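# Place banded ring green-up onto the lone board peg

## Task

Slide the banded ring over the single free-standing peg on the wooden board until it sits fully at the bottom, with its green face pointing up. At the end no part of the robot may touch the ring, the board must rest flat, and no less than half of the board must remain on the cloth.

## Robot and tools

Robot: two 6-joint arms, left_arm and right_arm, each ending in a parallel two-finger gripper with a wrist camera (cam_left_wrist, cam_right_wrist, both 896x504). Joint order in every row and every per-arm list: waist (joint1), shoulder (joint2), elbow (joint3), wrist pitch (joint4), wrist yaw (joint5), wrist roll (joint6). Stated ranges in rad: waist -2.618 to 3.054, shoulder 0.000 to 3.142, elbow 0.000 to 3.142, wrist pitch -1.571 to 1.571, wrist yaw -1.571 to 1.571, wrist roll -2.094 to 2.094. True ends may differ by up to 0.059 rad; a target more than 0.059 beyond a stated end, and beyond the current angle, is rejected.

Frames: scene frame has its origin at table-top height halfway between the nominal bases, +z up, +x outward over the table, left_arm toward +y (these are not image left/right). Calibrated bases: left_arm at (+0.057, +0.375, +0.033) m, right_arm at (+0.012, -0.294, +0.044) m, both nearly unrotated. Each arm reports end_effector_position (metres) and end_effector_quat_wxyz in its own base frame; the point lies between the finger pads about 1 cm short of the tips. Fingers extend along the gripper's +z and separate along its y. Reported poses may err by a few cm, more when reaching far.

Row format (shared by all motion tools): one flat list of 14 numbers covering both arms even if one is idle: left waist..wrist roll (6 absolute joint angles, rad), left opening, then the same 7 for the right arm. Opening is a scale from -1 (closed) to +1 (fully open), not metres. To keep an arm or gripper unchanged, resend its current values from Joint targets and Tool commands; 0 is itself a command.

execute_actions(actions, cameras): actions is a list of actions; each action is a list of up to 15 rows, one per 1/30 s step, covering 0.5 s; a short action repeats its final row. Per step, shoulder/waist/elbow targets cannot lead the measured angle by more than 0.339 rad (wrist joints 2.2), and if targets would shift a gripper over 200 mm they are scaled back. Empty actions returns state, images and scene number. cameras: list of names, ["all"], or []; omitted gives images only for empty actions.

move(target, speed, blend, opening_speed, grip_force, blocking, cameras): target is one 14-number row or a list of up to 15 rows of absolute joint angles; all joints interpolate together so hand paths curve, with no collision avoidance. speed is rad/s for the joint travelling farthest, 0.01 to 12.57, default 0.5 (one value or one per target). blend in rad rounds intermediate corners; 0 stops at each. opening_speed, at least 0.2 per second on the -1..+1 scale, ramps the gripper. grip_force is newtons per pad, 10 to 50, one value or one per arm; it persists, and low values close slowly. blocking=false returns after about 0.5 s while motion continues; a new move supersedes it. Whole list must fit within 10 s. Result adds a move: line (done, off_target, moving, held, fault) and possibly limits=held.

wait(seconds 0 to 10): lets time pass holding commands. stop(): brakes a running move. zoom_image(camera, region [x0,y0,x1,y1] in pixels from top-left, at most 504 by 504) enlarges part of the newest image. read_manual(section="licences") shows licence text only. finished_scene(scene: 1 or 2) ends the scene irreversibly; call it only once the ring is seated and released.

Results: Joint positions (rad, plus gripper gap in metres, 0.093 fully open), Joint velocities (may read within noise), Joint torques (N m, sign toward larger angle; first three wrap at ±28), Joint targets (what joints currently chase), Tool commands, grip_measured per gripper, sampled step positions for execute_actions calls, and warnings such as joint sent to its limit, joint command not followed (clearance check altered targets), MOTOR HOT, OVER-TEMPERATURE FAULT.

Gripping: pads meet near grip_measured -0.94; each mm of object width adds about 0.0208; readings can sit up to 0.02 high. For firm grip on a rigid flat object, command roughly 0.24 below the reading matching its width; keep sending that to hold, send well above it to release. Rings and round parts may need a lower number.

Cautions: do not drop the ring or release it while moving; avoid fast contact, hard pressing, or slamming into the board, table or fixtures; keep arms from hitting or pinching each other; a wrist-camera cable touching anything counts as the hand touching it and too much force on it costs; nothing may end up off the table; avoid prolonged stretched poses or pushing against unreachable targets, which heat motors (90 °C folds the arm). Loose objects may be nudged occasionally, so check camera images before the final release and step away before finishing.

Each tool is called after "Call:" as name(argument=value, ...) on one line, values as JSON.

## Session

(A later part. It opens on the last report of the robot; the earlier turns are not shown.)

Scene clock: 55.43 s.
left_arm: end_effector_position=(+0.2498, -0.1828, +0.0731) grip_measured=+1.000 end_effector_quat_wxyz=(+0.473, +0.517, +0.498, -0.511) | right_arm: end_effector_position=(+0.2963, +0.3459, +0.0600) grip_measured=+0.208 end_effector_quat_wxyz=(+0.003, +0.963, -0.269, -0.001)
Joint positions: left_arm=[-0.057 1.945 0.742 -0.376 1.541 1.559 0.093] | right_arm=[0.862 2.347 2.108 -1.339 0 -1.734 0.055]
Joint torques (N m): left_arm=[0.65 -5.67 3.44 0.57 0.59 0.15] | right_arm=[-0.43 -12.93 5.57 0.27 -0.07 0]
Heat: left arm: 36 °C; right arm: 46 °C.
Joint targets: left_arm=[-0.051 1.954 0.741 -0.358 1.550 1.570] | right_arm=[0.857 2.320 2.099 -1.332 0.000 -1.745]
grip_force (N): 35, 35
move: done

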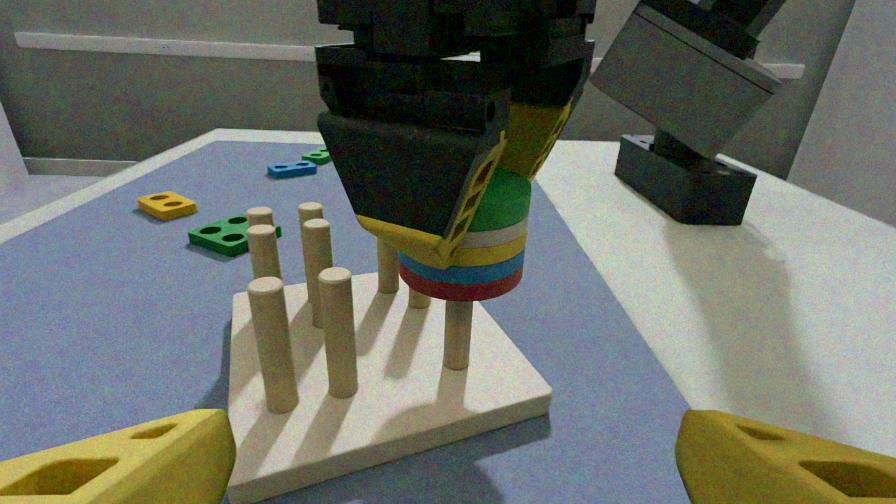

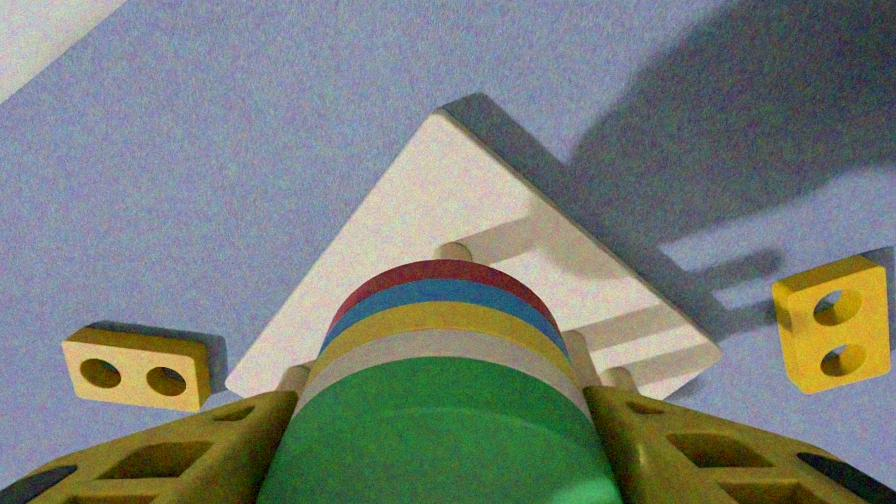

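Call:
move(target=[[-0.051, 1.954, 0.741, -0.358, 1.55, 1.57, 1, 0.857, 2.32, 2.059, -1.2915, 0, -1.745, 0.0], [-0.051, 1.954, 0.741, -0.358, 1.55, 1.57, 1, 0.857, 2.33, 1.973, -1.1985, 0, -1.745, 0.0]], speed=0.1, blend=0.01, cameras=["all"])

Scene clock: 57.43 s.
left_arm: end_effector_position=(+0.2498, -0.1828, +0.0731) grip_measured=+1.000 end_effector_quat_wxyz=(+0.473, +0.517, +0.498, -0.511) | right_arm: end_effector_position=(+0.2962, +0.3458, +0.0283) grip_measured=+0.208 end_effector_quat_wxyz=(+0.000, +0.963, -0.269, +0.000)
Joint positions: left_arm=[-0.057 1.945 0.742 -0.376 1.541 1.559 0.093] | right_arm=[0.862 2.347 1.983 -1.206 0 -1.734 0.055]
Joint torques (N m): left_arm=[0.77 -5.57 3.34 0.53 0.63 0.15] | right_arm=[-0.35 -12.1 5.55 0.31 -0.08 0]
Heat: left arm: 36 °C; right arm: 46 °C.
Joint targets: left_arm=[-0.051 1.954 0.741 -0.358 1.550 1.570] | right_arm=[0.857 2.330 1.973 -1.199 0.000 -1.745]
grip_force (N): 35, 35
move: done

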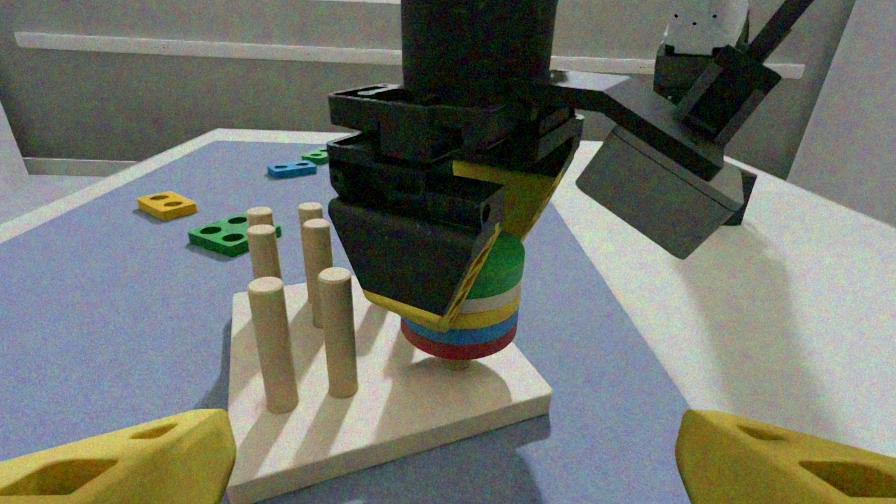

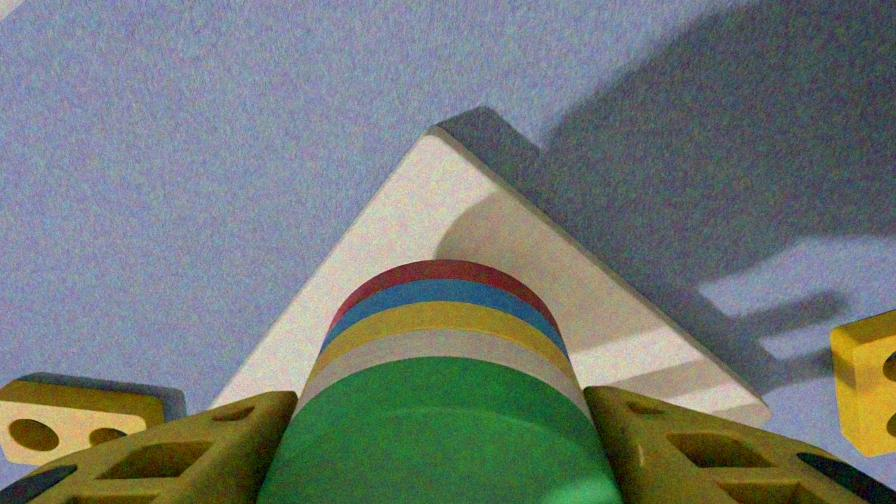

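Call:
move(target=[[-0.051, 1.954, 0.741, -0.358, 1.55, 1.57, 1, 0.857, 2.369, 1.938, -1.1553, 0, -1.745, 0.0], [-0.051, 1.954, 0.741, -0.358, 1.55, 1.57, 1, 0.857, 2.3725, 1.9275, -1.1415, 0, -1.745, 0.0]], speed=0.06, blend=0.005, cameras=["cam_left_wrist"])

Scene clock: 59.37 s.
left_arm: end_effector_position=(+0.2498, -0.1828, +0.0731) grip_measured=+1.000 end_effector_quat_wxyz=(+0.473, +0.517, +0.498, -0.511) | right_arm: end_effector_position=(+0.2965, +0.3461, +0.0126) grip_measured=+0.208 end_effector_quat_wxyz=(-0.001, +0.963, -0.269, +0.001)
Joint positions: left_arm=[-0.057 1.945 0.742 -0.376 1.541 1.559 0.093] | right_arm=[0.862 2.357 1.937 -1.148 0 -1.734 0.055]
Joint torques (N m): left_arm=[0.69 -5.56 3.48 0.58 0.61 0.14] | right_arm=[-0.42 -9.42 5.53 0.29 -0.08 0]
Heat: left arm: 36 °C; right arm: 47 °C.
Joint targets: left_arm=[-0.051 1.954 0.741 -0.358 1.550 1.570] | right_arm=[0.857 2.373 1.928 -1.142 0.000 -1.745]
grip_force (N): 35, 35
move: done
Images, in order (width x height): cam_left_wrist 896x504.

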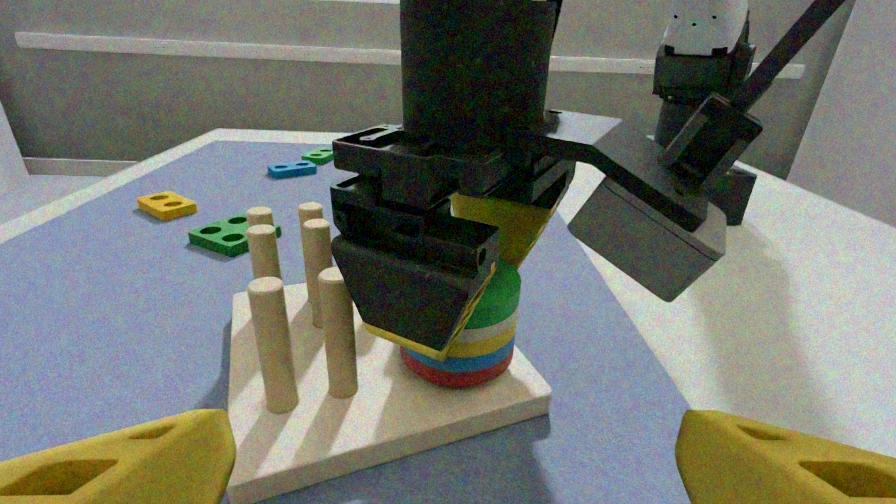

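Call:
move(target=[-0.051, 1.954, 0.741, -0.358, 1.55, 1.57, 1, 0.857, 2.3765, 1.9155, -1.125, 0, -1.745, 0.0], speed=0.05, cameras=["cam_left_wrist"])

Call:
zoom_image(camera="cam_left_wrist", region=[380, 300, 560, 420])

Scene clock: 60.33 s.
left_arm: end_effector_position=(+0.2498, -0.1828, +0.0731) grip_measured=+1.000 end_effector_quat_wxyz=(+0.473, +0.517, +0.498, -0.511) | right_arm: end_effector_position=(+0.2965, +0.3462, +0.0095) grip_measured=+0.208 end_effector_quat_wxyz=(-0.003, +0.963, -0.269, +0.001)
Joint positions: left_arm=[-0.057 1.945 0.742 -0.376 1.541 1.559 0.093] | right_arm=[0.862 2.357 1.925 -1.133 0 -1.735 0.055]
Joint torques (N m): left_arm=[0.8 -5.75 3.52 0.54 0.66 0.15] | right_arm=[-0.38 -9.1 5.52 0.32 -0.08 0.01]
Heat: left arm: 36 °C; right arm: 46 °C.
Joint targets: left_arm=[-0.051 1.954 0.741 -0.358 1.550 1.570] | right_arm=[0.857 2.377 1.916 -1.125 0.000 -1.745]
grip_force (N): 35, 35
move: done
Images, in order (width x height): cam_left_wrist 896x504.

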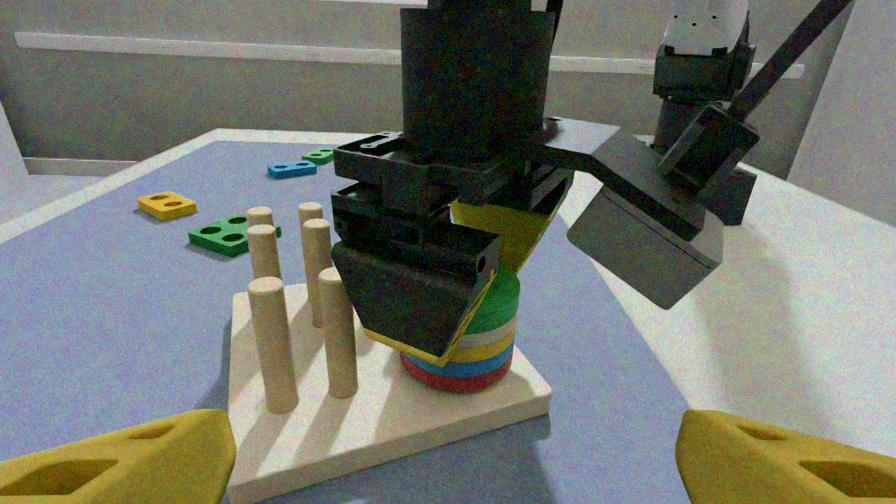

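Scaled by 2.800 from the camera's 896x504 image, which has a finer 1280x720 frame.

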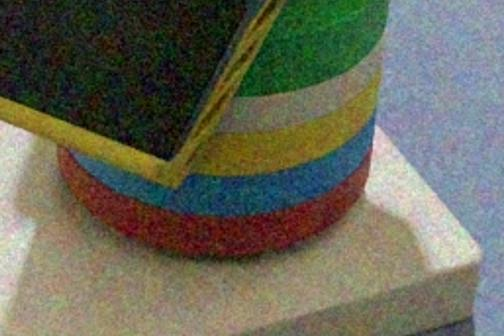

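Call:
move(target=[-0.051, 1.954, 0.741, -0.358, 1.55, 1.57, 1, 0.857, 2.380, 1.905, -1.112, 0, -1.745, 0.0], speed=0.05, cameras=["cam_left_wrist"])

Call:
zoom_image(camera="cam_left_wrist", region=[380, 300, 560, 420])

Scene clock: 61.40 s.
left_arm: end_effector_position=(+0.2498, -0.1828, +0.0731) grip_measured=+1.000 end_effector_quat_wxyz=(+0.473, +0.517, +0.498, -0.511) | right_arm: end_effector_position=(+0.2965, +0.3461, +0.0044) grip_measured=+0.208 end_effector_quat_wxyz=(-0.002, +0.963, -0.269, +0.001)
Joint positions: left_arm=[-0.057 1.945 0.742 -0.376 1.541 1.559 0.093] | right_arm=[0.862 2.363 1.916 -1.119 0 -1.735 0.055]
Joint torques (N m): left_arm=[0.69 -5.67 3.6 0.56 0.58 0.15] | right_arm=[-0.42 -9.37 5.37 0.31 -0.08 0]
Heat: left arm: 36 °C; right arm: 46 °C.
Joint targets: left_arm=[-0.051 1.954 0.741 -0.358 1.550 1.570] | right_arm=[0.857 2.380 1.905 -1.112 0.000 -1.745]
grip_force (N): 35, 35
move: done
Images, in order (width x height): cam_left_wrist 896x504.

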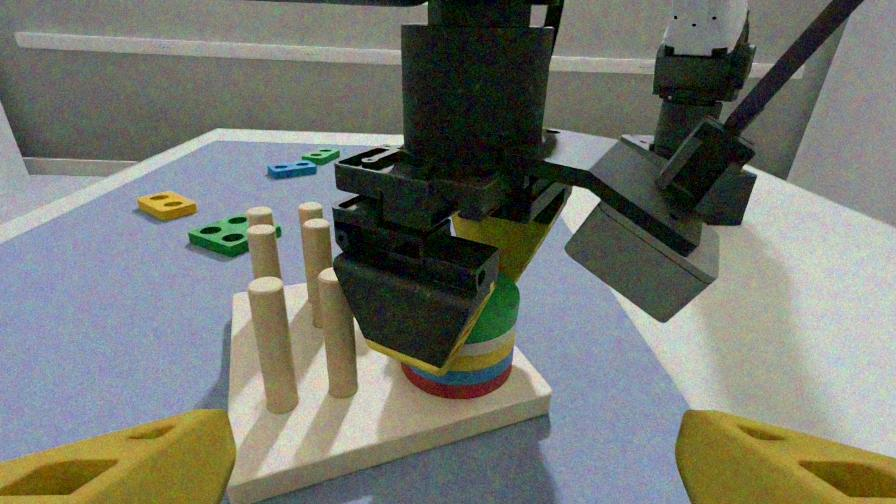

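Scaled by 2.800 from the camera's 896x504 image, which has a finer 1280x720 frame.

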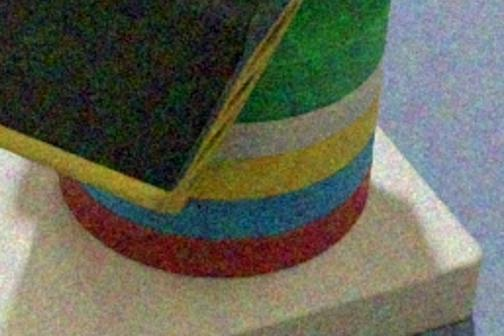

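Call:
move(target=[-0.051, 1.954, 0.741, -0.358, 1.55, 1.57, 1, 0.857, 2.384, 1.896, -1.101, 0, -1.745, 0.0], speed=0.04, cameras=["cam_left_wrist"])

Call:
zoom_image(camera="cam_left_wrist", region=[380, 300, 560, 420])

Scene clock: 62.57 s.
left_arm: end_effector_position=(+0.2498, -0.1828, +0.0731) grip_measured=+1.000 end_effector_quat_wxyz=(+0.473, +0.517, +0.498, -0.511) | right_arm: end_effector_position=(+0.2966, +0.3462, +0.0037) grip_measured=+0.208 end_effector_quat_wxyz=(-0.002, +0.963, -0.269, +0.001)
Joint positions: left_arm=[-0.057 1.945 0.742 -0.376 1.541 1.559 0.093] | right_arm=[0.862 2.363 1.913 -1.115 0 -1.735 0.055]
Joint torques (N m): left_arm=[0.76 -5.7 3.43 0.53 0.59 0.12] | right_arm=[-0.42 -9.03 4.77 0.39 -0.08 0]
Heat: left arm: 36 °C; right arm: 46 °C.
Joint targets: left_arm=[-0.051 1.954 0.741 -0.358 1.550 1.570] | right_arm=[0.857 2.384 1.896 -1.101 0.000 -1.745]
grip_force (N): 35, 35
move: done
Images, in order (width x height): cam_left_wrist 896x504.

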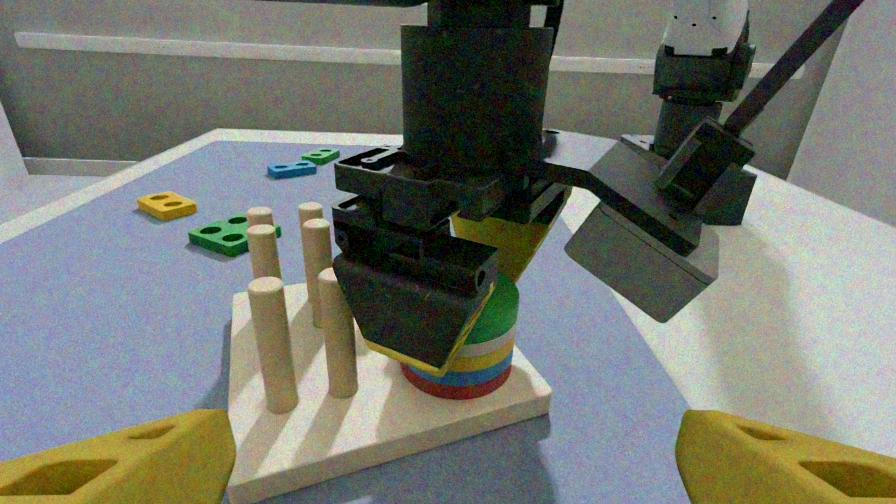

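Scaled by 2.800 from the camera's 896x504 image, which has a finer 1280x720 frame.

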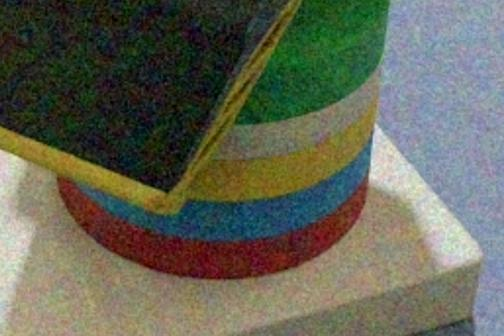

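Call:
move(target=[[-0.051, 1.954, 0.741, -0.358, 1.55, 1.57, 1, 0.860, 2.380, 1.905, -1.111, 0, -1.745, 0.85], [-0.051, 1.954, 0.741, -0.358, 1.55, 1.57, 1, 0.860, 2.365, 2.02, -1.235, 0, -1.745, 0.85], [-0.051, 1.954, 0.741, -0.358, 1.55, 1.57, 1, 0.860, 2.36, 2.34, -1.54, 0, -1.745, 0.85]], speed=[0.1, 0.2, 0.4], opening_speed=1.0, blend=[0, 0.02, 0], cameras=["all"])

Scene clock: 66.47 s.
left_arm: end_effector_position=(+0.2498, -0.1828, +0.0731) grip_measured=+1.000 end_effector_quat_wxyz=(+0.473, +0.517, +0.498, -0.511) | right_arm: end_effector_position=(+0.2944, +0.3437, +0.1031) grip_measured=+0.849 end_effector_quat_wxyz=(+0.006, +0.963, -0.269, -0.003)
Joint positions: left_arm=[-0.057 1.945 0.742 -0.376 1.541 1.559 0.093] | right_arm=[0.862 2.364 2.311 -1.531 0 -1.735 0.086]
Joint torques (N m): left_arm=[0.87 -5.65 3.43 0.52 0.57 0.16] | right_arm=[-0.09 -11.08 9.21 0.11 -0.08 0.01]
Heat: left arm: 36 °C; right arm: 47 °C.
Joint targets: left_arm=[-0.051 1.954 0.741 -0.358 1.550 1.570] | right_arm=[0.860 2.360 2.340 -1.540 0.000 -1.745]
grip_force (N): 35, 35
move: done

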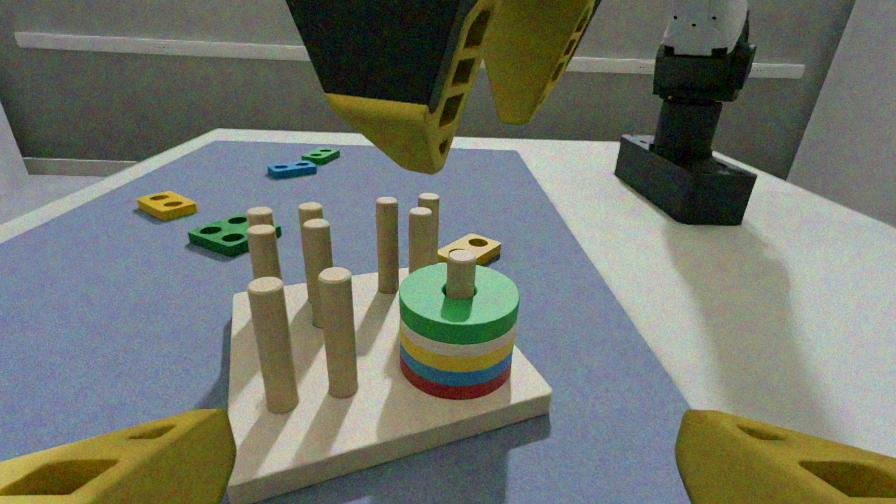

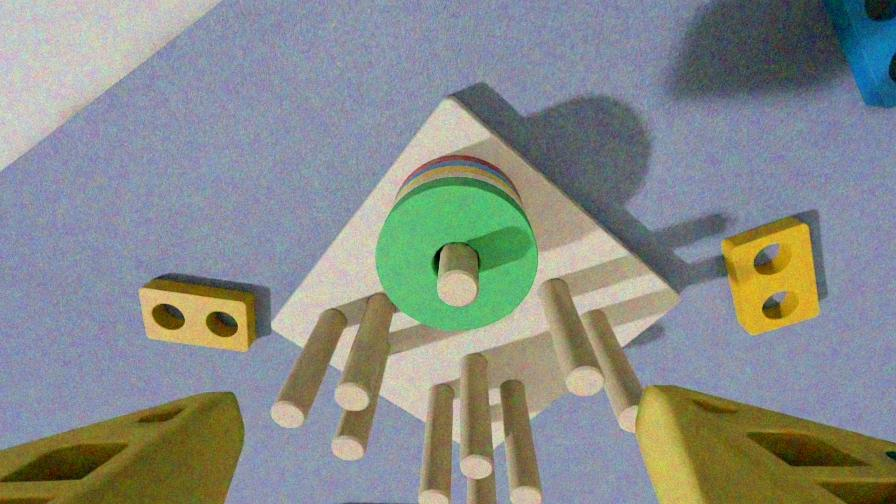

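Call:
finished_scene(scene=1)

The scene is finished: the task was done.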